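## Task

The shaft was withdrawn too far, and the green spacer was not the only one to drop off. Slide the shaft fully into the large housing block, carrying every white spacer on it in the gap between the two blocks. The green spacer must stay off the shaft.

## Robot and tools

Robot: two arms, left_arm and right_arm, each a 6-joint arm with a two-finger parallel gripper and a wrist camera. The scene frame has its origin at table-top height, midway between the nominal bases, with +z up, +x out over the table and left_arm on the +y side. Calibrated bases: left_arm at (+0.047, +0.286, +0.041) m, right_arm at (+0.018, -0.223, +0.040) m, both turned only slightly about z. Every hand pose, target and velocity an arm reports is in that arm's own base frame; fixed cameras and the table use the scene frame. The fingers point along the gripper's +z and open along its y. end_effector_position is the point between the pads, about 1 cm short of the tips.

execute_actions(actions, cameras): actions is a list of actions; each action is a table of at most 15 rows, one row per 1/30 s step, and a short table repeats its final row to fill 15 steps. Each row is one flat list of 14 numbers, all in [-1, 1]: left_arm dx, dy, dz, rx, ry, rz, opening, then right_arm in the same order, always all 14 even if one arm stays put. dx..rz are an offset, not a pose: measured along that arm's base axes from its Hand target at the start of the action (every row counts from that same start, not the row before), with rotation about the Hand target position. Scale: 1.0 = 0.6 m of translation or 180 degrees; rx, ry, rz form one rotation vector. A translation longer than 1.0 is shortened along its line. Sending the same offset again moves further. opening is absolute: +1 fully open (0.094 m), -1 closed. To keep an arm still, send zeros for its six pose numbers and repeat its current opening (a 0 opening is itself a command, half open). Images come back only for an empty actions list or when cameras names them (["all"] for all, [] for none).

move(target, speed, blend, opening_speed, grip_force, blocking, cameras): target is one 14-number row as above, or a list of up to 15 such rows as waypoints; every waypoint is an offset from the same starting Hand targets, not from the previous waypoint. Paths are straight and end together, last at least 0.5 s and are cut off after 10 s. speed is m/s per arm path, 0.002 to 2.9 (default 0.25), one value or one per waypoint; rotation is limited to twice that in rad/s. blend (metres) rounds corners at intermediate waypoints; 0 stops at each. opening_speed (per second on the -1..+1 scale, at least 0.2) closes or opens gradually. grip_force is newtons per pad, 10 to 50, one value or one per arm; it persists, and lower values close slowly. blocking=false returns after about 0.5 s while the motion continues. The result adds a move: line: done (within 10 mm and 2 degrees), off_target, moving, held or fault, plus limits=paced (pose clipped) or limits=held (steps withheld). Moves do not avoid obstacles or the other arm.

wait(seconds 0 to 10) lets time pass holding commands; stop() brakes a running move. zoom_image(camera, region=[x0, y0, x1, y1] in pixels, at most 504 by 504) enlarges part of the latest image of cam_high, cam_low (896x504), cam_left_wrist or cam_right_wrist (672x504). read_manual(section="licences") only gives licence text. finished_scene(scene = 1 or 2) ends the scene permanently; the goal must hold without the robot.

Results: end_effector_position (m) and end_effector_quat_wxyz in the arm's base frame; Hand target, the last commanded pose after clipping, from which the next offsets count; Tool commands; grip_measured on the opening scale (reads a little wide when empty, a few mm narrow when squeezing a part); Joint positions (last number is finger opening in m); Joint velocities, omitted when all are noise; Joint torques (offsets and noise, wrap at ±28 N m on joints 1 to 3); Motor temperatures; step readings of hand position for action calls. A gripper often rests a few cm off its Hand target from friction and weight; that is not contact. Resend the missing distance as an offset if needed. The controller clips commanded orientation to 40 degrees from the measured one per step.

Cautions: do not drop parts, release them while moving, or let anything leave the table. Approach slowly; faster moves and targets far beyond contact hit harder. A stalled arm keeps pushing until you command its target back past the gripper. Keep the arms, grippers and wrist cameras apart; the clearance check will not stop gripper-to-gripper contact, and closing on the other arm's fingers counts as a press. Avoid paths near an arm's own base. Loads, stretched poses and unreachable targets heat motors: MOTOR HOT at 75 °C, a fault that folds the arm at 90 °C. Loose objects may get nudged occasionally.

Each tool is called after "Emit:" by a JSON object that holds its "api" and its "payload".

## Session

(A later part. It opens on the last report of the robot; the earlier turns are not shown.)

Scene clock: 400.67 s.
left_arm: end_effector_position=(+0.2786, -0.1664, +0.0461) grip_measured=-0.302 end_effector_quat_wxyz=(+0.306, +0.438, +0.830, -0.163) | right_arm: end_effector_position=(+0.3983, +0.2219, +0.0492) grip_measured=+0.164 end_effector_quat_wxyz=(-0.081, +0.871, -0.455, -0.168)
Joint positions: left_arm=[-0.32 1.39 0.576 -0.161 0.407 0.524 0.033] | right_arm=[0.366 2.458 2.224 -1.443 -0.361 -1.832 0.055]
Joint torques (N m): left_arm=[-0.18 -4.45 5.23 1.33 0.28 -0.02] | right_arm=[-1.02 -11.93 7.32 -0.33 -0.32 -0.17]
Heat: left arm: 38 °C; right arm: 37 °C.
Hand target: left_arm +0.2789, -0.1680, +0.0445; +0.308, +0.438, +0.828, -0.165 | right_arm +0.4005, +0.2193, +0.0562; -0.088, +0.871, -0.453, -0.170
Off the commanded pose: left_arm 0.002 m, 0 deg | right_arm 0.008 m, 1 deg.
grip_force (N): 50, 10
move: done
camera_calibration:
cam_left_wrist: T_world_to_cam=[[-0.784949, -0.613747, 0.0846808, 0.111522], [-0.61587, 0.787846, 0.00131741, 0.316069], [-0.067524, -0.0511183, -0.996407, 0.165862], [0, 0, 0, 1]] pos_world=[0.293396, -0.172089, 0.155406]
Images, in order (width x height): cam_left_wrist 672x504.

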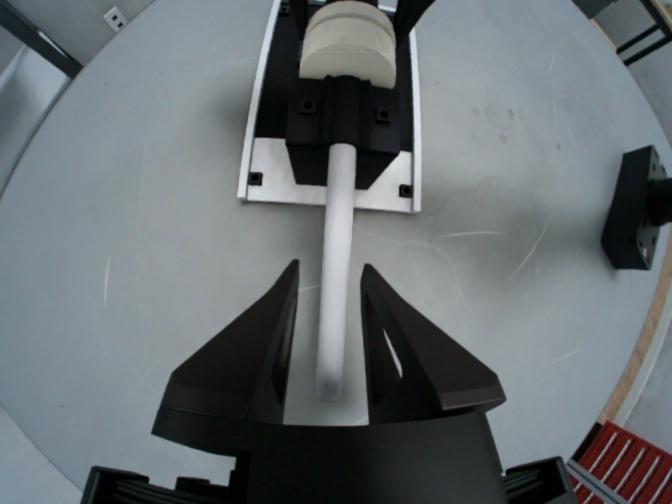

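Emit:
{"api": "move", "payload": {"target": [[-0.005,-0.0035,-0.009,0,0,0,-0.5, 0,0,0,0,0,0,-0.1],[-0.005,-0.0035,-0.009,0,0,0,-0.62, 0,0,0,0,0,0,-0.1]], "cameras": ["cam_left_wrist"], "speed": 0.08}}

Emit:
{"api": "zoom_image", "payload": {"camera": "cam_left_wrist", "region": [230, 0, 450, 420]}}

Scene clock: 403.17 s.
left_arm: end_effector_position=(+0.2768, -0.1683, +0.0417) grip_measured=-0.618 end_effector_quat_wxyz=(+0.308, +0.438, +0.829, -0.162) | right_arm: end_effector_position=(+0.3983, +0.2219, +0.0492) grip_measured=+0.164 end_effector_quat_wxyz=(-0.081, +0.871, -0.455, -0.168)
Joint positions: left_arm=[-0.33 1.396 0.556 -0.127 0.401 0.515 0.018] | right_arm=[0.366 2.458 2.224 -1.443 -0.361 -1.832 0.055]
Joint torques (N m): left_arm=[-0.51 -4.19 5.15 1.36 0.26 -0.09] | right_arm=[-1.05 -11.9 7.31 -0.33 -0.32 -0.16]
Heat: left arm: 38 °C; right arm: 37 °C.
Hand target: left_arm +0.2759, -0.1701, +0.0391; +0.308, +0.438, +0.828, -0.165 | right_arm +0.4005, +0.2193, +0.0562; -0.088, +0.871, -0.453, -0.170
Off the commanded pose: left_arm 0.003 m, 0 deg | right_arm 0.008 m, 1 deg.
grip_force (N): 50, 10
move: done
camera_calibration:
cam_left_wrist: T_world_to_cam=[[-0.785377, -0.613531, 0.0822313, 0.109633], [-0.61577, 0.787922, -0.00239743, 0.316467], [-0.063321, -0.0525185, -0.99661, 0.159901], [0, 0, 0, 1]] pos_world=[0.291099, -0.17369, 0.151103]
Images, in order (width x height): cam_left_wrist 672x504.

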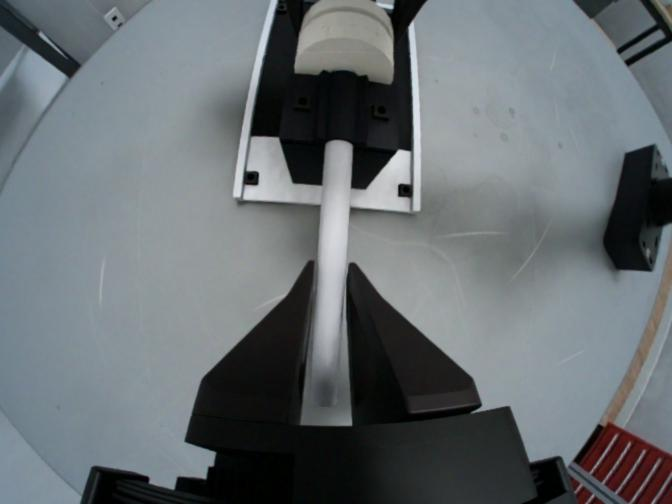

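Scaled by 1.200 from the camera's 672x504 image, which has a finer 960x720 frame.

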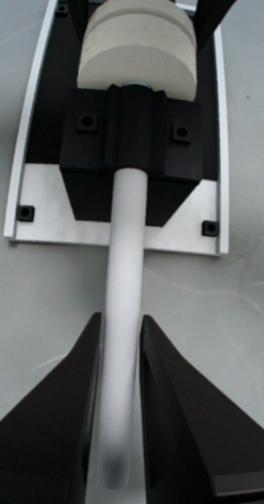

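Emit:
{"api": "move", "payload": {"target": [[0,0,0,0,0,0,-1, 0,0,0,0,0,0,-0.1],[0.0115,-0.0166,0.0,0,0,0,-1, 0,0,0,0,0,0,-0.1]], "cameras": ["cam_left_wrist","cam_right_wrist"], "speed": 0.03, "grip_force": [30,10]}}

Emit:
{"api": "zoom_image", "payload": {"camera": "cam_left_wrist", "region": [250, 0, 430, 160]}}

Emit:
{"api": "zoom_image", "payload": {"camera": "cam_right_wrist", "region": [240, 180, 420, 320]}}

Scene clock: 405.10 s.
left_arm: end_effector_position=(+0.2758, -0.1703, +0.0414) grip_measured=-0.692 end_effector_quat_wxyz=(+0.305, +0.437, +0.830, -0.163) | right_arm: end_effector_position=(+0.3983, +0.2219, +0.0492) grip_measured=+0.164 end_effector_quat_wxyz=(-0.081, +0.871, -0.455, -0.168)
Joint positions: left_arm=[-0.341 1.397 0.558 -0.129 0.395 0.504 0.014] | right_arm=[0.366 2.458 2.224 -1.443 -0.361 -1.832 0.055]
Joint torques (N m): left_arm=[-2.47 -1.4 7.02 1.54 0.13 -0.23] | right_arm=[-1.03 -11.93 7.34 -0.33 -0.32 -0.17]
Heat: left arm: 37 °C; right arm: 37 °C.
Hand target: left_arm +0.2828, -0.1800, +0.0392; +0.308, +0.438, +0.828, -0.165 | right_arm +0.4005, +0.2193, +0.0562; -0.088, +0.871, -0.453, -0.170
Off the commanded pose: left_arm 0.012 m, 0 deg | right_arm 0.008 m, 1 deg.
grip_force (N): 30, 10
move: off_target (left_arm)
camera_calibration:
cam_left_wrist: T_world_to_cam=[[-0.783982, -0.614825, 0.0857994, 0.106913], [-0.616978, 0.786979, 0.0018084, 0.317562], [-0.0686341, -0.0515185, -0.996311, 0.160947], [0, 0, 0, 1]] pos_world=[0.290792, -0.17589, 0.150606]
cam_right_wrist: T_world_to_cam=[[0.75959, 0.649645, 0.0313662, -0.449719], [0.601971, -0.720472, 0.344311, -0.083778], [0.246279, -0.242654, -0.938331, 0.109392], [0, 0, 0, 1]] pos_world=[0.365093, 0.258342, 0.145598]
Images, in order (width x height): cam_left_wrist 672x504, cam_right_wrist 672x504.

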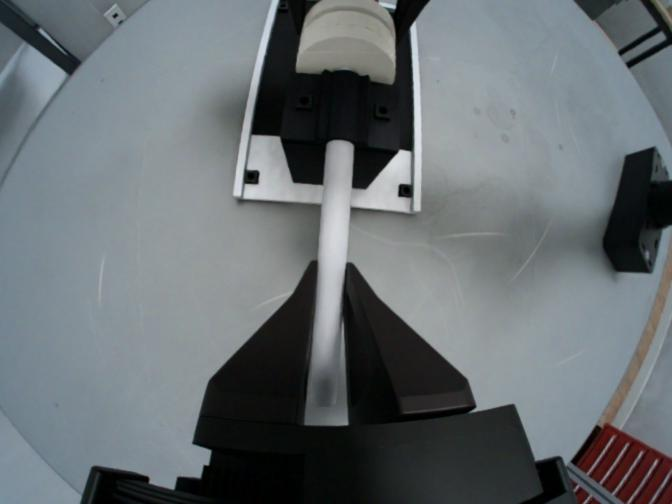

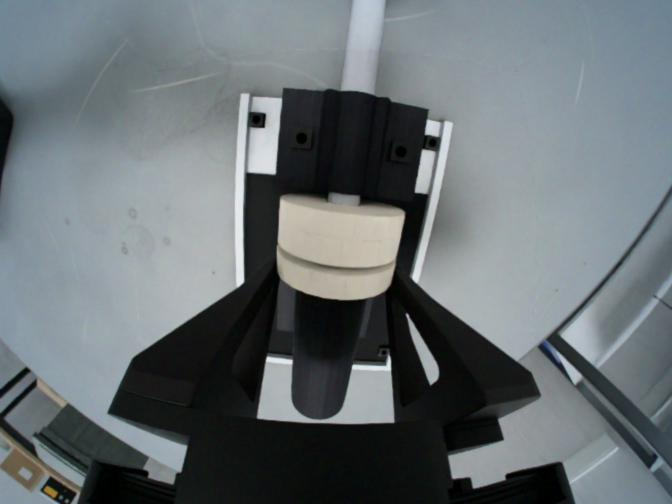

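Scaled by 2.800 from the camera's 672x504 image, which has a finer 960x720 frame.

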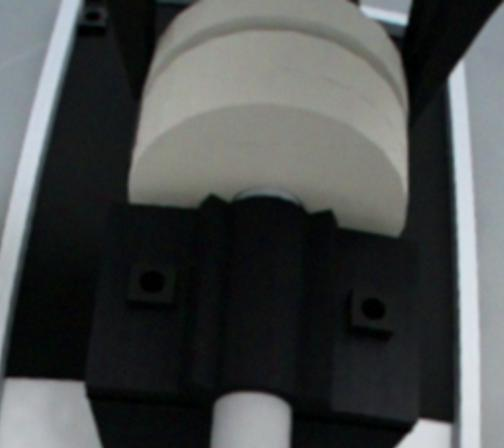

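Scaled by 2.800 from the camera's 672x504 image, which has a finer 960x720 frame.

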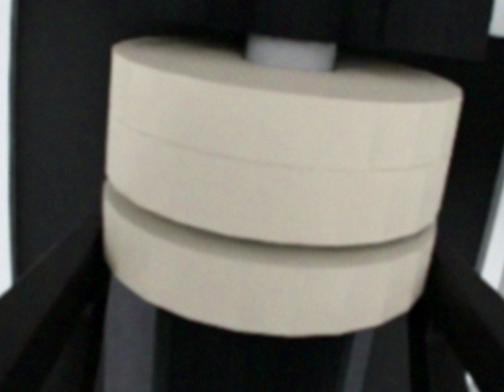

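Emit:
{"api": "move", "payload": {"target": [0.009,-0.014,0.0,0,0,0,-1, 0,0,0,0,0,0,-0.1], "cameras": ["cam_left_wrist","cam_right_wrist"], "speed": 0.03, "grip_force": [50,10]}}

Emit:
{"api": "zoom_image", "payload": {"camera": "cam_left_wrist", "region": [250, 0, 430, 160]}}

Emit:
{"api": "zoom_image", "payload": {"camera": "cam_right_wrist", "region": [240, 180, 420, 320]}}

Scene clock: 406.57 s.
left_arm: end_effector_position=(+0.2761, -0.1709, +0.0413) grip_measured=-0.705 end_effector_quat_wxyz=(+0.293, +0.436, +0.836, -0.157) | right_arm: end_effector_position=(+0.3983, +0.2219, +0.0492) grip_measured=+0.164 end_effector_quat_wxyz=(-0.081, +0.871, -0.455, -0.168)
Joint positions: left_arm=[-0.353 1.406 0.584 -0.168 0.373 0.496 0.014] | right_arm=[0.366 2.458 2.224 -1.443 -0.361 -1.832 0.055]
Joint torques (N m): left_arm=[-3.63 -0.13 7.21 1.96 0.2 -0.33] | right_arm=[-1.03 -11.92 7.32 -0.32 -0.32 -0.17]
Heat: left arm: 37 °C; right arm: 37 °C.
Hand target: left_arm +0.2882, -0.1885, +0.0392; +0.308, +0.438, +0.828, -0.165 | right_arm +0.4005, +0.2193, +0.0562; -0.088, +0.871, -0.453, -0.170
Off the commanded pose: left_arm 0.021 m, 2 deg | right_arm 0.008 m, 1 deg.
grip_force (N): 50, 10
move: off_target (left_arm)
camera_calibration:
cam_left_wrist: T_world_to_cam=[[-0.778844, -0.621117, 0.087266, 0.10418], [-0.621143, 0.783116, 0.0301657, 0.317435], [-0.0870758, -0.0307103, -0.995728, 0.169446], [0, 0, 0, 1]] pos_world=[0.293068, -0.178677, 0.150055]
cam_right_wrist: T_world_to_cam=[[0.75959, 0.649645, 0.0313662, -0.449719], [0.601971, -0.720472, 0.344311, -0.083778], [0.246279, -0.242654, -0.938331, 0.109392], [0, 0, 0, 1]] pos_world=[0.365093, 0.258342, 0.145598]
Images, in order (width x height): cam_left_wrist 672x504, cam_right_wrist 672x504.

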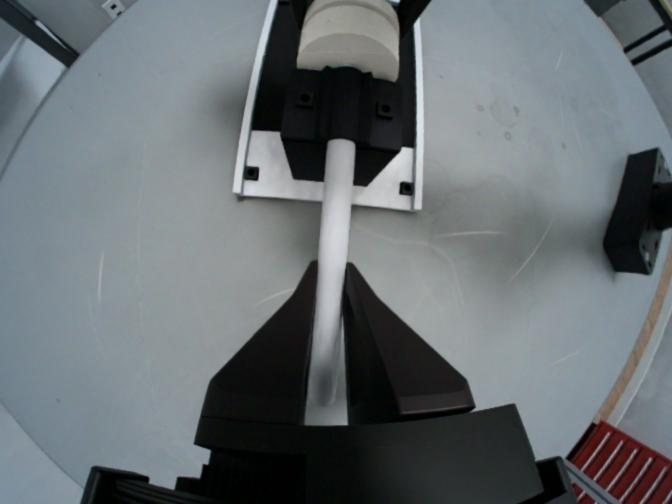

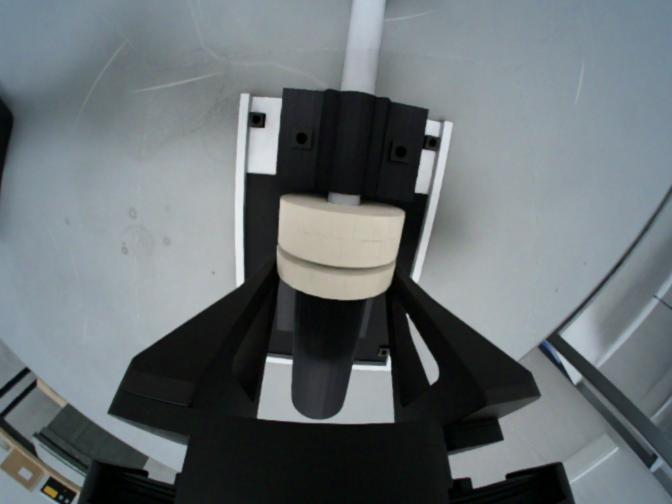

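Scaled by 2.800 from the camera's 672x504 image, which has a finer 960x720 frame.

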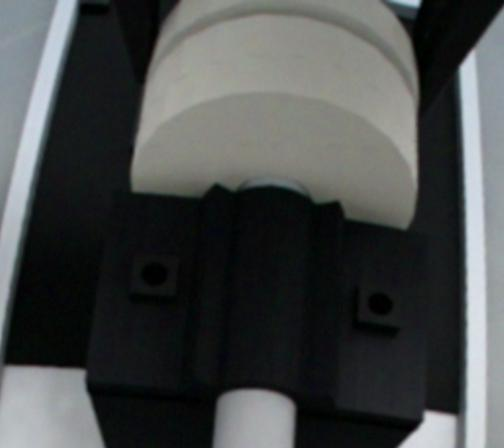

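Scaled by 2.800 from the camera's 672x504 image, which has a finer 960x720 frame.

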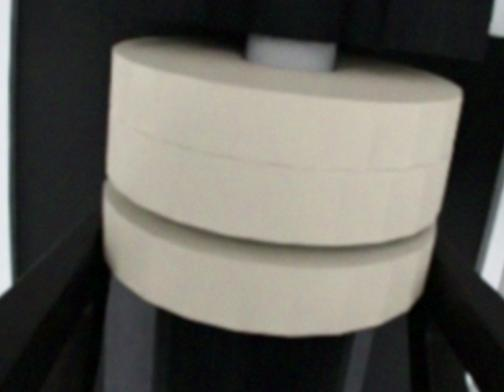

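Emit:
{"api": "execute_actions", "payload": {"actions": []}}

Scene clock: 408.90 s.
left_arm: end_effector_position=(+0.2761, -0.1709, +0.0413) grip_measured=-0.705 end_effector_quat_wxyz=(+0.293, +0.436, +0.836, -0.157) | right_arm: end_effector_position=(+0.3983, +0.2219, +0.0492) grip_measured=+0.164 end_effector_quat_wxyz=(-0.081, +0.871, -0.455, -0.168)
Joint positions: left_arm=[-0.353 1.406 0.584 -0.168 0.373 0.496 0.014] | right_arm=[0.366 2.458 2.224 -1.443 -0.361 -1.832 0.055]
Joint velocities: within noise
Joint torques (N m): left_arm=[-3.47 -0.32 7.24 1.95 0.23 -0.34] | right_arm=[-1.03 -11.92 7.32 -0.33 -0.32 -0.16]
Motor temperatures (°C): left_arm=[23 27 29 38 25 26 26] | right_arm=[27 37 28 31 27 26 25]
Heat: left arm: 38 °C; right arm: 37 °C.
Hand target: left_arm +0.2882, -0.1885, +0.0392; +0.308, +0.438, +0.828, -0.165 | right_arm +0.4005, +0.2193, +0.0562; -0.088, +0.871, -0.453, -0.170
Tool commands: left_gripper/opening=-1.0 right_gripper/opening=-0.1
Off the commanded pose: left_arm 0.021 m, 2 deg | right_arm 0.008 m, 1 deg.
grip_force (N): 50, 10
camera_calibration:
cam_left_wrist: T_world_to_cam=[[-0.778844, -0.621117, 0.087266, 0.10418], [-0.621143, 0.783116, 0.0301657, 0.317435], [-0.0870758, -0.0307103, -0.995728, 0.169446], [0, 0, 0, 1]] pos_world=[0.293068, -0.178677, 0.150055]
cam_right_wrist: T_world_to_cam=[[0.75959, 0.649645, 0.0313662, -0.449719], [0.601971, -0.720472, 0.344311, -0.083778], [0.246279, -0.242654, -0.938331, 0.109392], [0, 0, 0, 1]] pos_world=[0.365093, 0.258342, 0.145598]

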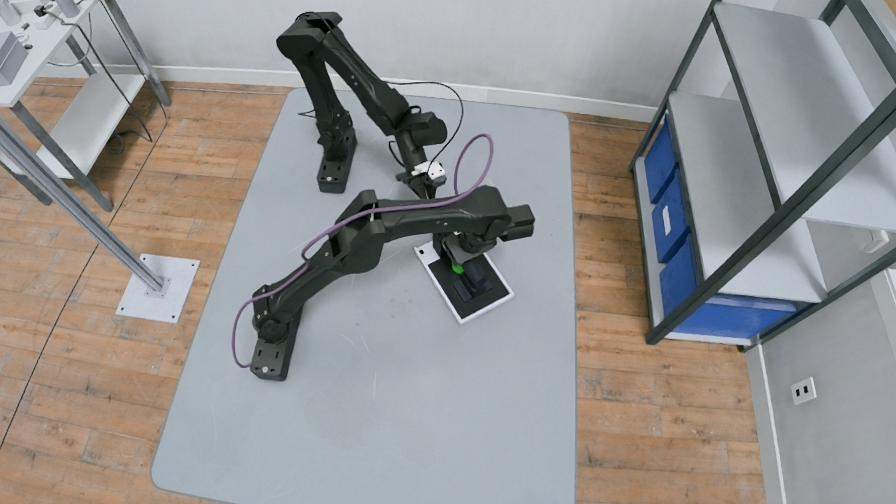

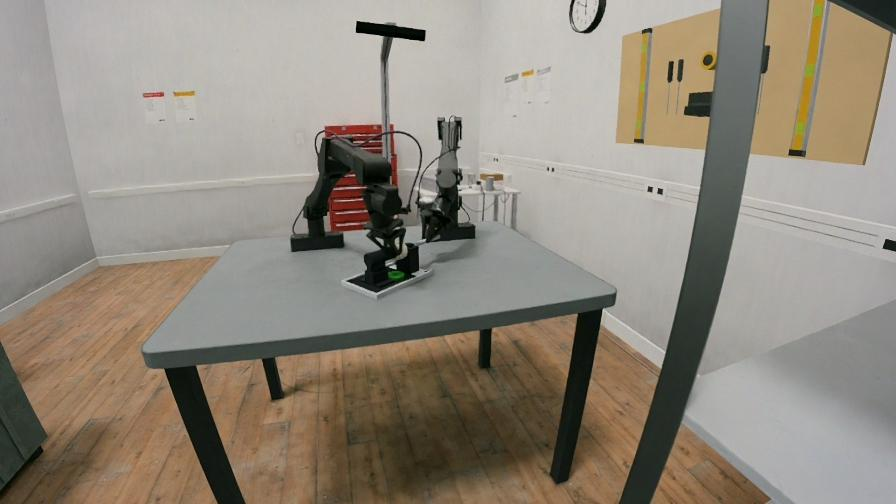

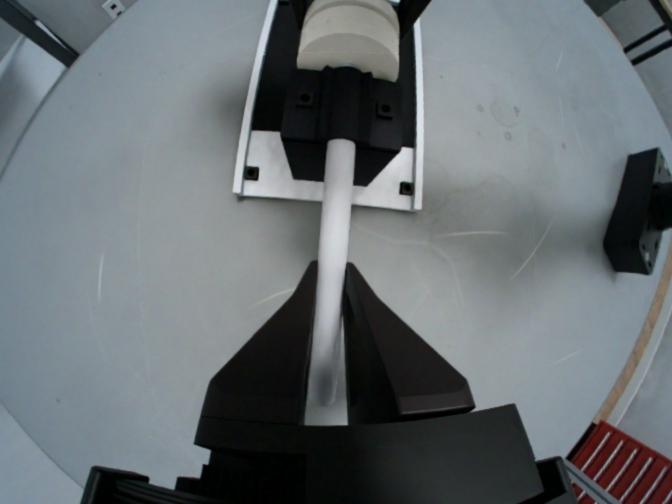

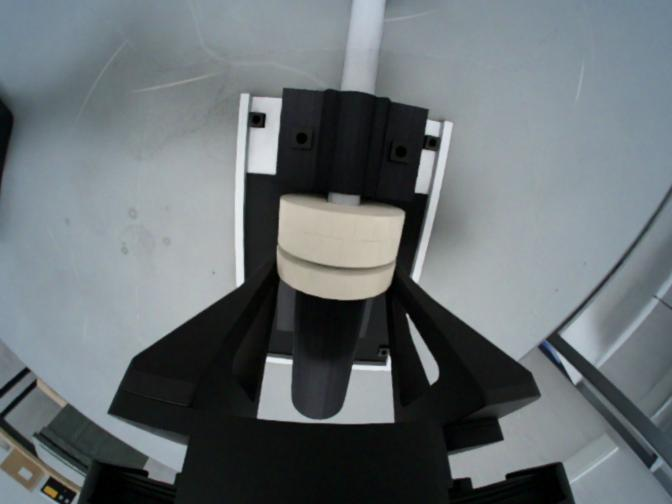

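Emit:
{"api": "move", "payload": {"target": [-0.012, 0.018, 0, 0,0,0,-1, 0,0,-0.033,0,0,0,-0.1], "speed": 0.06, "grip_force": [50, 10], "cameras": ["cam_left_wrist","cam_right_wrist"]}}

Emit:
{"api": "zoom_image", "payload": {"camera": "cam_right_wrist", "region": [240, 160, 440, 320]}}

Emit:
{"api": "zoom_image", "payload": {"camera": "cam_left_wrist", "region": [250, 0, 430, 160]}}

Scene clock: 410.47 s.
left_arm: end_effector_position=(+0.2762, -0.1706, +0.0416) grip_measured=-0.705 end_effector_quat_wxyz=(+0.294, +0.437, +0.835, -0.158) | right_arm: end_effector_position=(+0.3980, +0.2212, +0.0390) grip_measured=+0.164 end_effector_quat_wxyz=(-0.080, +0.870, -0.455, -0.169)
Joint positions: left_arm=[-0.35 1.406 0.584 -0.168 0.377 0.499 0.014] | right_arm=[0.365 2.458 2.183 -1.404 -0.361 -1.833 0.055]
Joint torques (N m): left_arm=[-0.85 -2.86 4.7 1.85 0.38 -0.13] | right_arm=[-0.98 -11.67 4.67 0.02 -0.31 -0.16]
Heat: left arm: 38 °C; right arm: 37 °C.
Hand target: left_arm +0.2810, -0.1776, +0.0391; +0.308, +0.438, +0.828, -0.165 | right_arm +0.4006, +0.2191, +0.0365; -0.088, +0.871, -0.453, -0.170
Off the commanded pose: left_arm 0.009 m, 2 deg | right_arm 0.004 m, 1 deg.
grip_force (N): 50, 10
move: done
camera_calibration:
cam_left_wrist: T_world_to_cam=[[-0.779799, -0.61981, 0.0880291, 0.104881], [-0.620016, 0.784078, 0.028302, 0.317299], [-0.0865636, -0.0325096, -0.995716, 0.169289], [0, 0, 0, 1]] pos_world=[0.293171, -0.178278, 0.150351]
cam_right_wrist: T_world_to_cam=[[0.759923, 0.649328, 0.0298199, -0.448757], [0.602197, -0.720551, 0.34375, -0.080622], [0.244693, -0.243266, -0.938588, 0.100473], [0, 0, 0, 1]] pos_world=[0.364986, 0.25774, 0.135398]
Images, in order (width x height): cam_left_wrist 672x504, cam_right_wrist 672x504.

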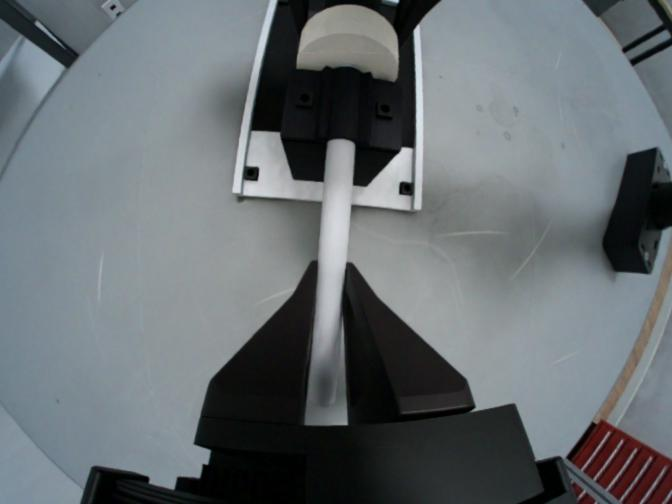

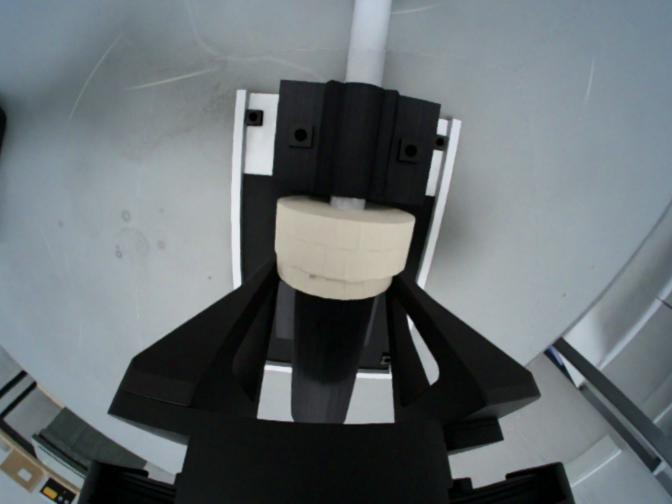

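Scaled by 2.520 from the camera's 672x504 image, which has a finer 960x720 frame.

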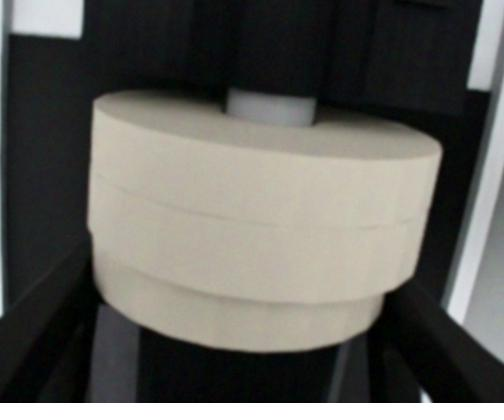

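Scaled by 2.800 from the camera's 672x504 image, which has a finer 960x720 frame.

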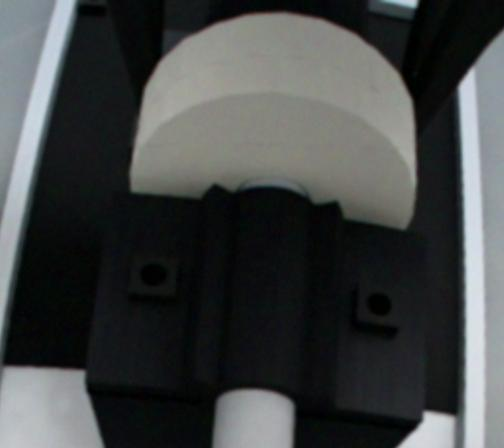

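Emit:
{"api": "move", "payload": {"target": [0.02, -0.03, 0, 0,0,0,-1, 0,0,0,0,0,0,-0.1], "speed": 0.06, "cameras": ["cam_left_wrist","cam_right_wrist"]}}

Emit:
{"api": "zoom_image", "payload": {"camera": "cam_right_wrist", "region": [240, 160, 440, 320]}}

Scene clock: 411.87 s.
left_arm: end_effector_position=(+0.2761, -0.1713, +0.0394) grip_measured=-0.705 end_effector_quat_wxyz=(+0.281, +0.436, +0.842, -0.151) | right_arm: end_effector_position=(+0.3980, +0.2213, +0.0389) grip_measured=+0.164 end_effector_quat_wxyz=(-0.081, +0.870, -0.455, -0.169)
Joint positions: left_arm=[-0.367 1.421 0.607 -0.2 0.35 0.488 0.014] | right_arm=[0.365 2.458 2.183 -1.404 -0.361 -1.833 0.055]
Joint torques (N m): left_arm=[-3.99 0.25 7.24 2.26 0.41 -0.44] | right_arm=[-0.96 -11.67 4.71 0 -0.32 -0.16]
Heat: left arm: 38 °C; right arm: 37 °C.
Hand target: left_arm +0.2931, -0.1956, +0.0392; +0.308, +0.438, +0.828, -0.165 | right_arm +0.4005, +0.2191, +0.0364; -0.088, +0.871, -0.453, -0.170
Off the commanded pose: left_arm 0.030 m, 4 deg | right_arm 0.004 m, 1 deg.
grip_force (N): 50, 10
move: off_target (left_arm)
camera_calibration:
cam_left_wrist: T_world_to_cam=[[-0.773936, -0.627253, 0.0870447, 0.101766], [-0.624344, 0.778781, 0.0607787, 0.316761], [-0.105912, -0.00730704, -0.994349, 0.17672], [0, 0, 0, 1]] pos_world=[0.295245, -0.181563, 0.147611]
cam_right_wrist: T_world_to_cam=[[0.759927, 0.649315, 0.0300148, -0.448782], [0.602231, -0.720695, 0.343388, -0.0805469], [0.244599, -0.242874, -0.938714, 0.100423], [0, 0, 0, 1]] pos_world=[0.364986, 0.257741, 0.135397]
Images, in order (width x height): cam_left_wrist 672x504, cam_right_wrist 672x504.

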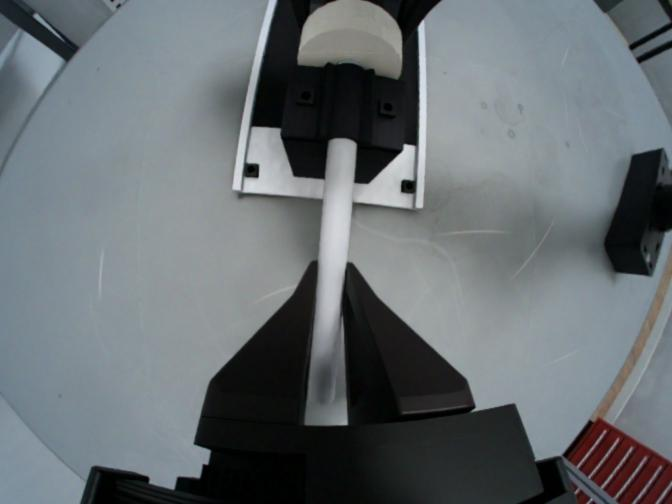

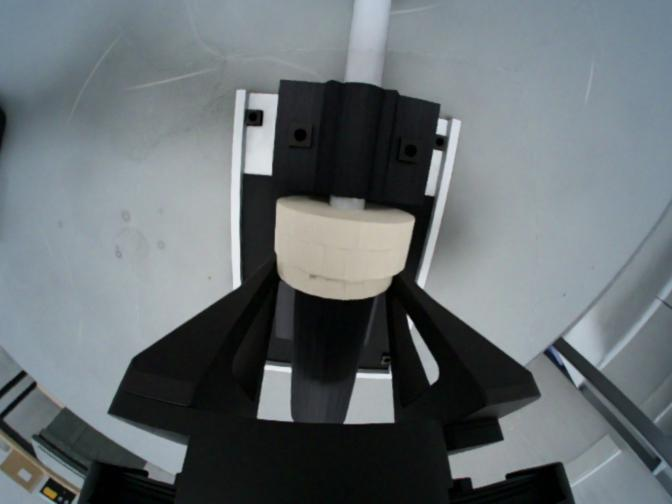

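Scaled by 2.520 from the camera's 672x504 image, which has a finer 960x720 frame.

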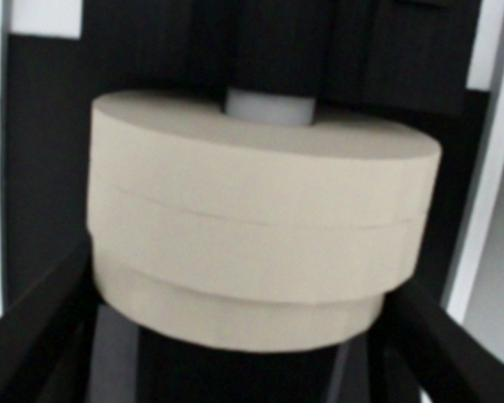

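Emit:
{"api": "move", "payload": {"target": [[-0.02, 0.03, 0, 0,0,0,-1, 0,0,0.0,0,0,0,-0.1],[-0.02, 0.03, 0, 0,0,0,-1, 0,0,0.14,0,0,0,-0.1]], "speed": 0.08, "cameras": ["cam_left_wrist","cam_right_wrist","cam_low"]}}

Emit:
{"api": "zoom_image", "payload": {"camera": "cam_right_wrist", "region": [200, 120, 460, 330]}}

Emit:
{"api": "zoom_image", "payload": {"camera": "cam_low", "region": [340, 220, 440, 300]}}

Scene clock: 415.37 s.
left_arm: end_effector_position=(+0.2763, -0.1708, +0.0411) grip_measured=-0.705 end_effector_quat_wxyz=(+0.291, +0.437, +0.836, -0.158) | right_arm: end_effector_position=(+0.4019, +0.2208, +0.1077) grip_measured=+0.164 end_effector_quat_wxyz=(-0.110, +0.872, -0.454, -0.146)
Joint positions: left_arm=[-0.351 1.411 0.59 -0.175 0.376 0.498 0.014] | right_arm=[0.359 2.398 2.353 -1.558 -0.366 -1.828 0.055]
Joint torques (N m): left_arm=[-0.7 -3.38 4.36 1.98 0.37 -0.1] | right_arm=[-0.55 -13.08 6.42 -0.18 -0.33 0.01]
Heat: left arm: 38 °C; right arm: 37 °C.
Hand target: left_arm +0.2810, -0.1776, +0.0392; +0.309, +0.438, +0.828, -0.165 | right_arm +0.4005, +0.2192, +0.1205; -0.088, +0.871, -0.453, -0.170
Off the commanded pose: left_arm 0.009 m, 2 deg | right_arm 0.013 m, 4 deg.
joint sent to its limit (right arm) — joint 4 (wrist pitch), lower limit. The joint targets are off in orientation, not in position.
grip_force (N): 50, 10
move: off_target (right_arm)
camera_calibration:
cam_left_wrist: T_world_to_cam=[[-0.779332, -0.620002, 0.0907653, 0.104639], [-0.619825, 0.784022, 0.0335534, 0.317205], [-0.0919652, -0.0301094, -0.995307, 0.1708], [0, 0, 0, 1]] pos_world=[0.293868, -0.178676, 0.149857]
cam_right_wrist: T_world_to_cam=[[0.762341, 0.639223, 0.101143, -0.459861], [0.570562, -0.737595, 0.361128, -0.0922531], [0.305444, -0.217595, -0.927015, 0.132539], [0, 0, 0, 1]] pos_world=[0.362724, 0.254748, 0.202692]
Images, in order (width x height): cam_low 896x504, cam_left_wrist 672x504, cam_right_wrist 672x504.

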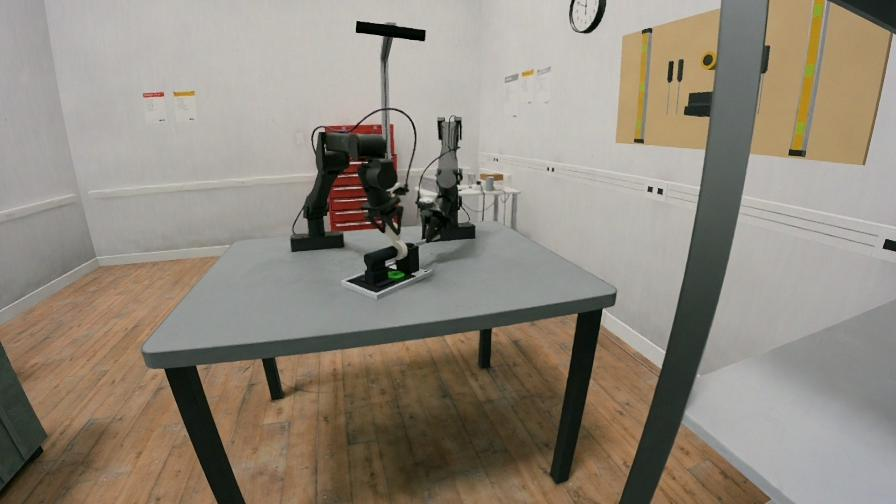

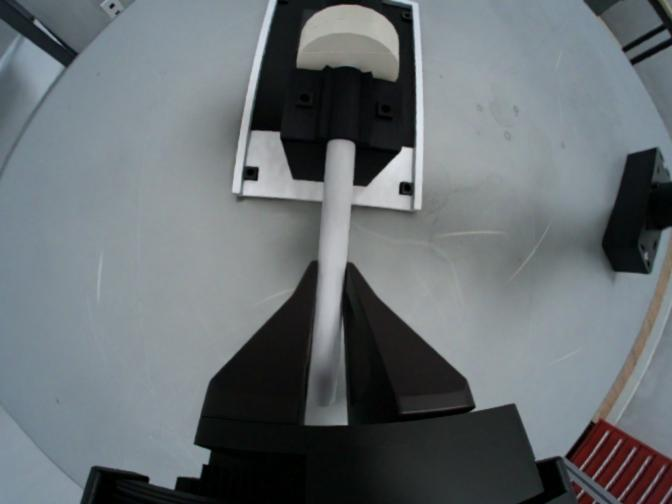

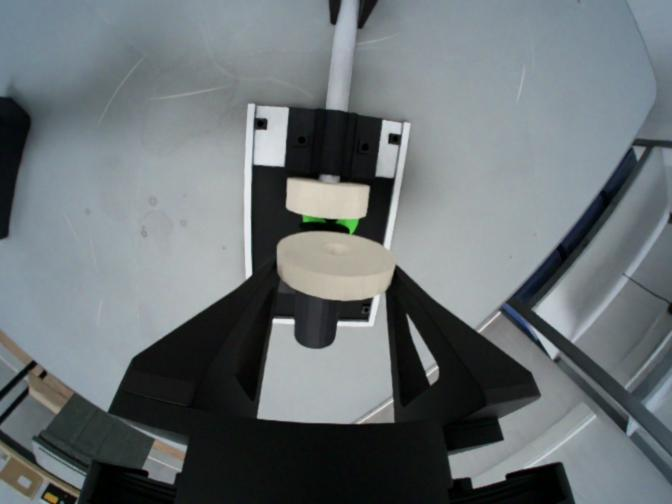

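Scaled by 1.938 from the camera's 672x504 image, which has a finer 960x720 frame.

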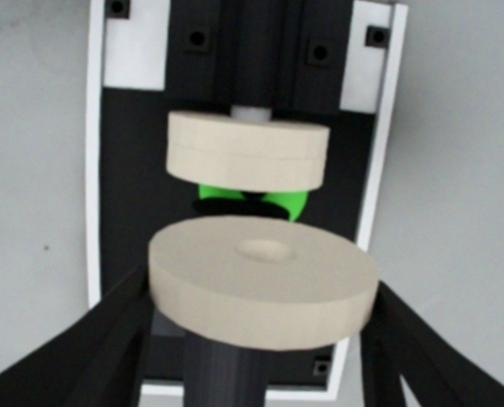

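Scaled by 5.040 from the camera's 896x504 image, which has a finer 1280x720 frame.

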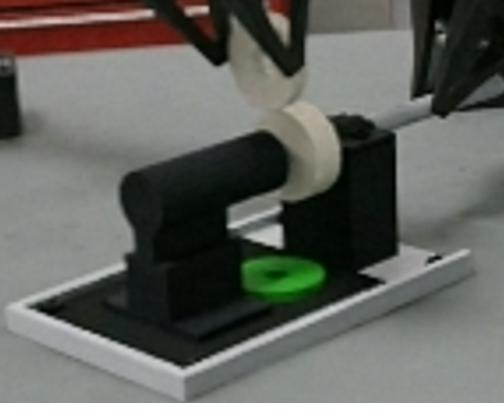

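Emit:
{"api": "move", "payload": {"target": [0.02, -0.03, 0, 0,0,0,-1, 0,0,0,0,0,0,-0.1], "speed": 0.04, "cameras": ["cam_left_wrist","cam_right_wrist"]}}

Emit:
{"api": "zoom_image", "payload": {"camera": "cam_right_wrist", "region": [200, 120, 460, 330]}}

Scene clock: 417.00 s.
left_arm: end_effector_position=(+0.2760, -0.1712, +0.0392) grip_measured=-0.705 end_effector_quat_wxyz=(+0.280, +0.436, +0.842, -0.151) | right_arm: end_effector_position=(+0.4019, +0.2208, +0.1077) grip_measured=+0.164 end_effector_quat_wxyz=(-0.110, +0.872, -0.455, -0.146)
Joint positions: left_arm=[-0.367 1.421 0.607 -0.2 0.35 0.488 0.014] | right_arm=[0.359 2.398 2.353 -1.558 -0.366 -1.827 0.055]
Joint torques (N m): left_arm=[-4.05 0.23 7.02 2.28 0.34 -0.38] | right_arm=[-0.57 -13.09 6.27 -0.19 -0.32 0.05]
Heat: left arm: 39 °C; right arm: 36 °C.
Hand target: left_arm +0.2929, -0.1956, +0.0391; +0.308, +0.438, +0.828, -0.165 | right_arm +0.4005, +0.2192, +0.1205; -0.088, +0.871, -0.453, -0.170
Off the commanded pose: left_arm 0.030 m, 4 deg | right_arm 0.013 m, 4 deg.
joint sent to its limit (right arm) — joint 4 (wrist pitch), lower limit. The joint targets are off in orientation, not in position.
grip_force (N): 50, 10
move: off_target (left_arm, right_arm)
camera_calibration:
cam_left_wrist: T_world_to_cam=[[-0.773942, -0.62721, 0.087302, 0.101677], [-0.624268, 0.778817, 0.0611054, 0.316646], [-0.106318, -0.00720785, -0.994306, 0.176643], [0, 0, 0, 1]] pos_world=[0.295145, -0.181563, 0.147411]
cam_right_wrist: T_world_to_cam=[[0.762585, 0.638959, 0.100976, -0.459847], [0.570342, -0.737762, 0.361133, -0.0921317], [0.305246, -0.217804, -0.927031, 0.132668], [0, 0, 0, 1]] pos_world=[0.362723, 0.254748, 0.202692]
Images, in order (width x height): cam_left_wrist 672x504, cam_right_wrist 672x504.

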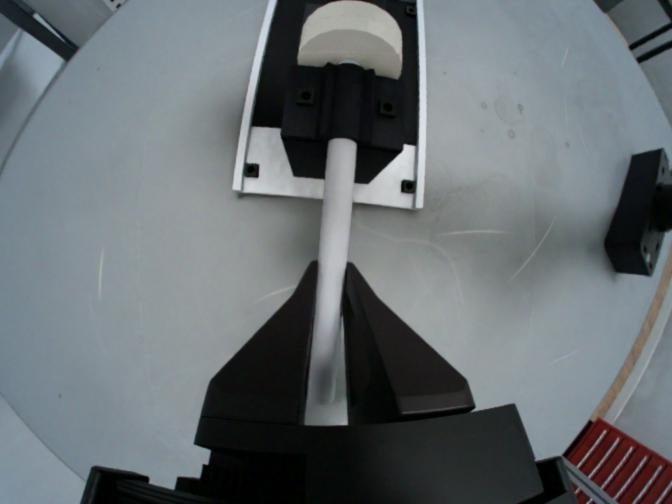

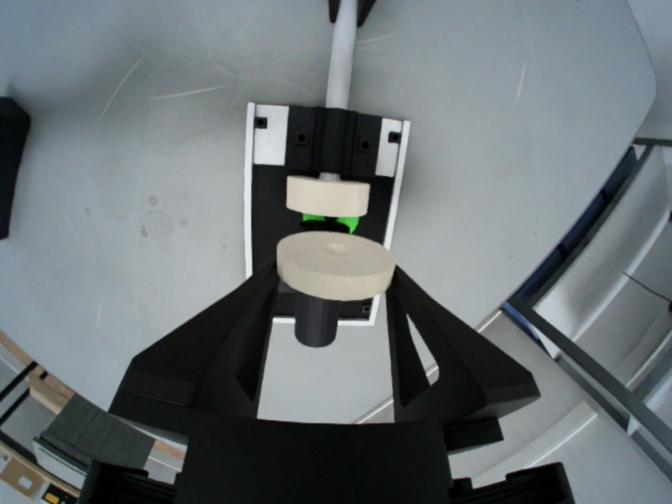

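Scaled by 1.938 from the camera's 672x504 image, which has a finer 960x720 frame.

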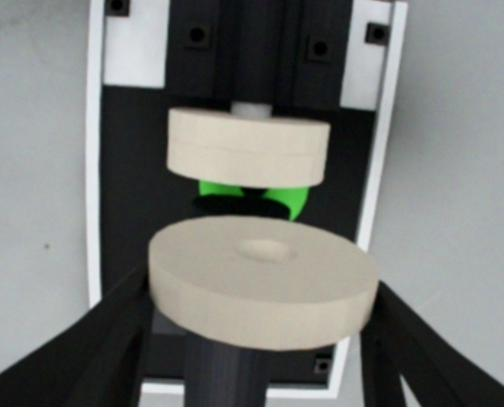

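Emit:
{"api": "move", "payload": {"target": [0.026, -0.003, 0.02, 0,0,0,-1, 0,0,0,0,0,0,-0.1], "speed": 0.04, "cameras": ["cam_left_wrist"]}}

Scene clock: 419.17 s.
left_arm: end_effector_position=(+0.2773, -0.1717, +0.0412) grip_measured=-0.705 end_effector_quat_wxyz=(+0.253, +0.436, +0.850, -0.153) | right_arm: end_effector_position=(+0.4019, +0.2208, +0.1077) grip_measured=+0.164 end_effector_quat_wxyz=(-0.110, +0.872, -0.455, -0.146)
Joint positions: left_arm=[-0.367 1.455 0.678 -0.296 0.35 0.491 0.014] | right_arm=[0.359 2.398 2.353 -1.558 -0.366 -1.827 0.055]
Joint torques (N m): left_arm=[-2.04 -1.43 8.38 2.41 0.53 -0.25] | right_arm=[-0.55 -13.08 6.28 -0.18 -0.32 0.05]
Heat: left arm: 39 °C; right arm: 36 °C.
Hand target: left_arm +0.3086, -0.1974, +0.0511; +0.308, +0.438, +0.828, -0.165 | right_arm +0.4005, +0.2192, +0.1205; -0.088, +0.871, -0.453, -0.170
Off the commanded pose: left_arm 0.042 m, 7 deg | right_arm 0.013 m, 4 deg.
joint sent to its limit (right arm) — joint 4 (wrist pitch), lower limit. The joint targets are off in orientation, not in position.
grip_force (N): 50, 10
move: off_target (left_arm, right_arm)
camera_calibration:
cam_left_wrist: T_world_to_cam=[[-0.77032, -0.627277, 0.114592, 0.100087], [-0.61744, 0.778646, 0.111702, 0.313774], [-0.159295, 0.0152928, -0.987113, 0.197031], [0, 0, 0, 1]] pos_world=[0.302221, -0.18455, 0.147974]
Images, in order (width x height): cam_left_wrist 672x504.

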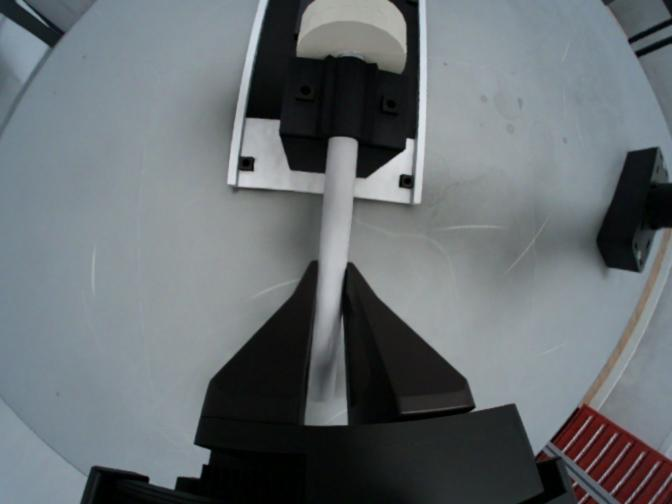

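Emit:
{"api": "execute_actions", "payload": {"actions": []}}

Emit:
{"api": "zoom_image", "payload": {"camera": "cam_right_wrist", "region": [200, 120, 460, 330]}}

Emit:
{"api": "zoom_image", "payload": {"camera": "cam_low", "region": [340, 220, 480, 300]}}

Emit:
{"api": "zoom_image", "payload": {"camera": "cam_left_wrist", "region": [250, 0, 450, 160]}}

Scene clock: 421.47 s.
left_arm: end_effector_position=(+0.2773, -0.1717, +0.0412) grip_measured=-0.705 end_effector_quat_wxyz=(+0.253, +0.436, +0.850, -0.153) | right_arm: end_effector_position=(+0.4019, +0.2208, +0.1077) grip_measured=+0.164 end_effector_quat_wxyz=(-0.110, +0.872, -0.455, -0.146)
Joint positions: left_arm=[-0.367 1.455 0.678 -0.296 0.35 0.491 0.014] | right_arm=[0.359 2.398 2.353 -1.558 -0.366 -1.827 0.055]
Joint velocities: within noise
Joint torques (N m): left_arm=[-2.04 -1.66 8.18 2.44 0.53 -0.25] | right_arm=[-0.57 -13.07 6.28 -0.18 -0.33 0.06]
Motor temperatures (°C): left_arm=[23 27 29 39 25 26 27] | right_arm=[27 36 28 31 27 26 25]
Heat: left arm: 39 °C; right arm: 36 °C.
Hand target: left_arm +0.3086, -0.1974, +0.0511; +0.308, +0.438, +0.828, -0.165 | right_arm +0.4005, +0.2192, +0.1205; -0.088, +0.871, -0.453, -0.170
Tool commands: left_gripper/opening=-1.0 right_gripper/opening=-0.1
Off the commanded pose: left_arm 0.042 m, 7 deg | right_arm 0.013 m, 4 deg.
grip_force (N): 50, 10
camera_calibration:
cam_left_wrist: T_world_to_cam=[[-0.77032, -0.627277, 0.114592, 0.100087], [-0.61744, 0.778646, 0.111702, 0.313774], [-0.159295, 0.0152928, -0.987113, 0.197031], [0, 0, 0, 1]] pos_world=[0.302221, -0.18455, 0.147974]
cam_right_wrist: T_world_to_cam=[[0.762585, 0.638959, 0.100976, -0.459847], [0.570342, -0.737762, 0.361133, -0.0921317], [0.305246, -0.217804, -0.927031, 0.132668], [0, 0, 0, 1]] pos_world=[0.362723, 0.254748, 0.202692]

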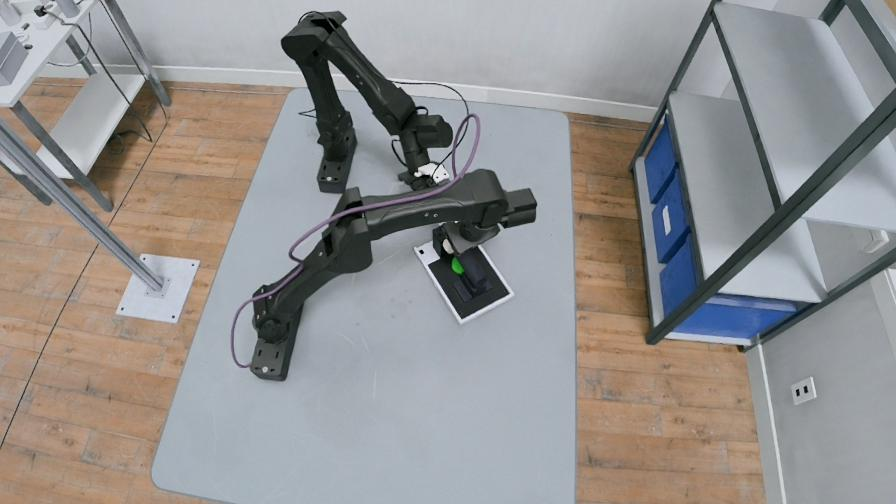

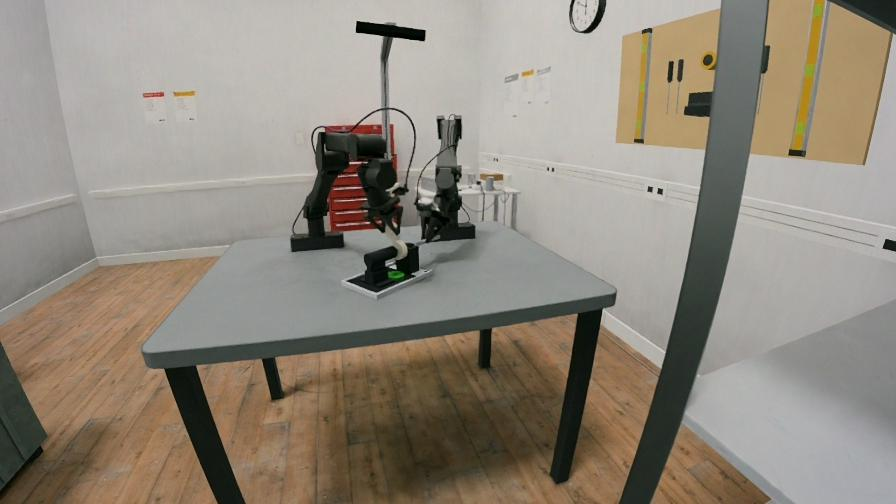

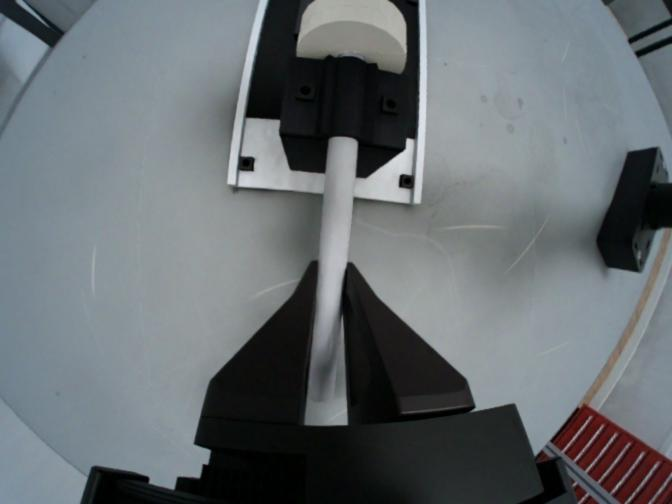

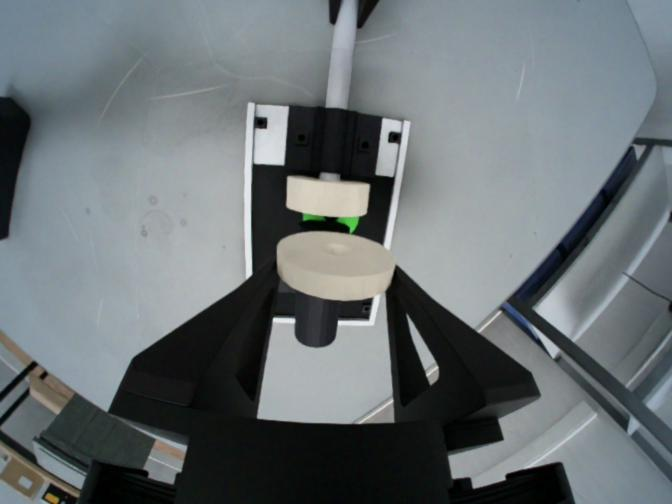

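Scaled by 1.938 from the camera's 672x504 image, which has a finer 960x720 frame.

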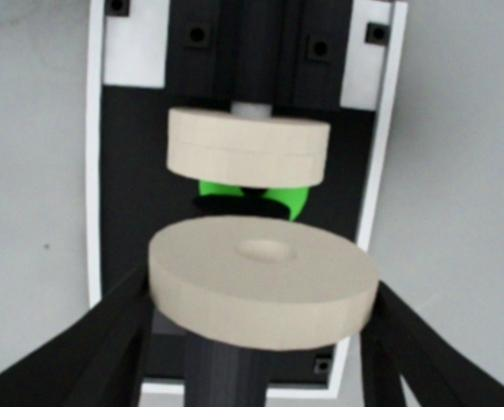

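Scaled by 3.600 from the camera's 896x504 image, which has a finer 1280x720 frame.

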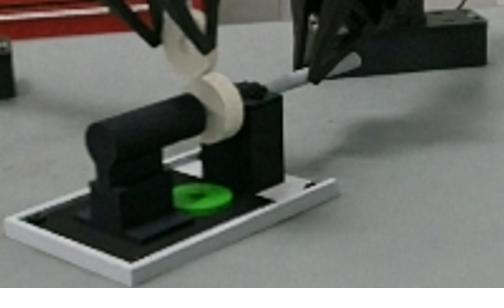

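Scaled by 2.520 from the camera's 672x504 image, which has a finer 960x720 frame.

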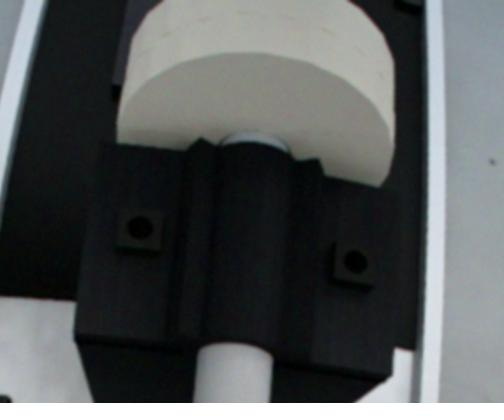

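Emit:
{"api": "move", "payload": {"target": [[0.015, -0.03, 0.0, 0,0,0,-1, 0,0,0,0,0,0,-0.1],[0.04, -0.045, 0.01, 0,0,0,-1, 0,0,0,0,0,0,-0.1]], "speed": 0.04, "cameras": ["cam_left_wrist"]}}

Scene clock: 425.27 s.
left_arm: end_effector_position=(+0.2785, -0.1734, +0.0413) grip_measured=-0.705 end_effector_quat_wxyz=(+0.201, +0.440, +0.865, -0.135) | right_arm: end_effector_position=(+0.4019, +0.2208, +0.1077) grip_measured=+0.164 end_effector_quat_wxyz=(-0.110, +0.872, -0.455, -0.146)
Joint positions: left_arm=[-0.4 1.52 0.797 -0.45 0.294 0.48 0.014] | right_arm=[0.359 2.398 2.353 -1.558 -0.366 -1.827 0.055]
Joint torques (N m): left_arm=[-3.37 -2.41 9.25 3.19 0.9 -0.45] | right_arm=[-0.58 -13.08 6.27 -0.18 -0.32 0.05]
Heat: left arm: 40 °C; right arm: 35 °C.
Hand target: left_arm +0.3326, -0.2244, +0.0572; +0.308, +0.438, +0.828, -0.165 | right_arm +0.4005, +0.2192, +0.1205; -0.088, +0.871, -0.453, -0.170
Off the commanded pose: left_arm 0.076 m, 13 deg | right_arm 0.013 m, 4 deg.
joint sent to its limit (right arm) — joint 4 (wrist pitch), lower limit. The joint targets are off in orientation, not in position.
grip_force (N): 50, 10
move: off_target (left_arm, right_arm)
camera_calibration:
cam_left_wrist: T_world_to_cam=[[-0.760713, -0.637315, 0.123063, 0.0951024], [-0.6046, 0.764705, 0.222903, 0.30518], [-0.236166, 0.0951617, -0.967042, 0.231741], [0, 0, 0, 1]] pos_world=[0.311587, -0.194815, 0.144374]
Images, in order (width x height): cam_left_wrist 672x504.

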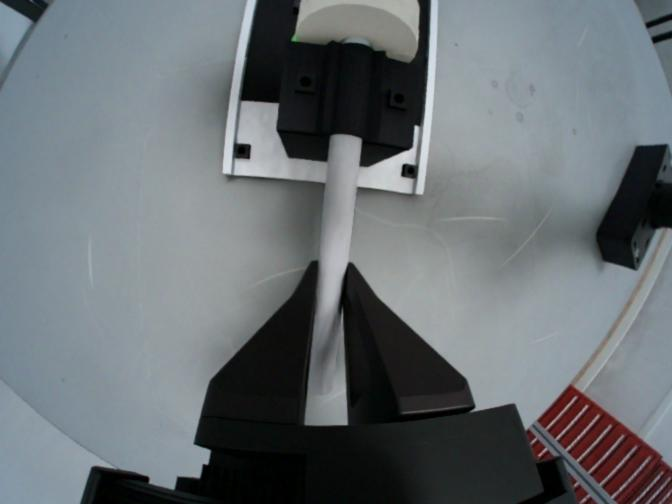

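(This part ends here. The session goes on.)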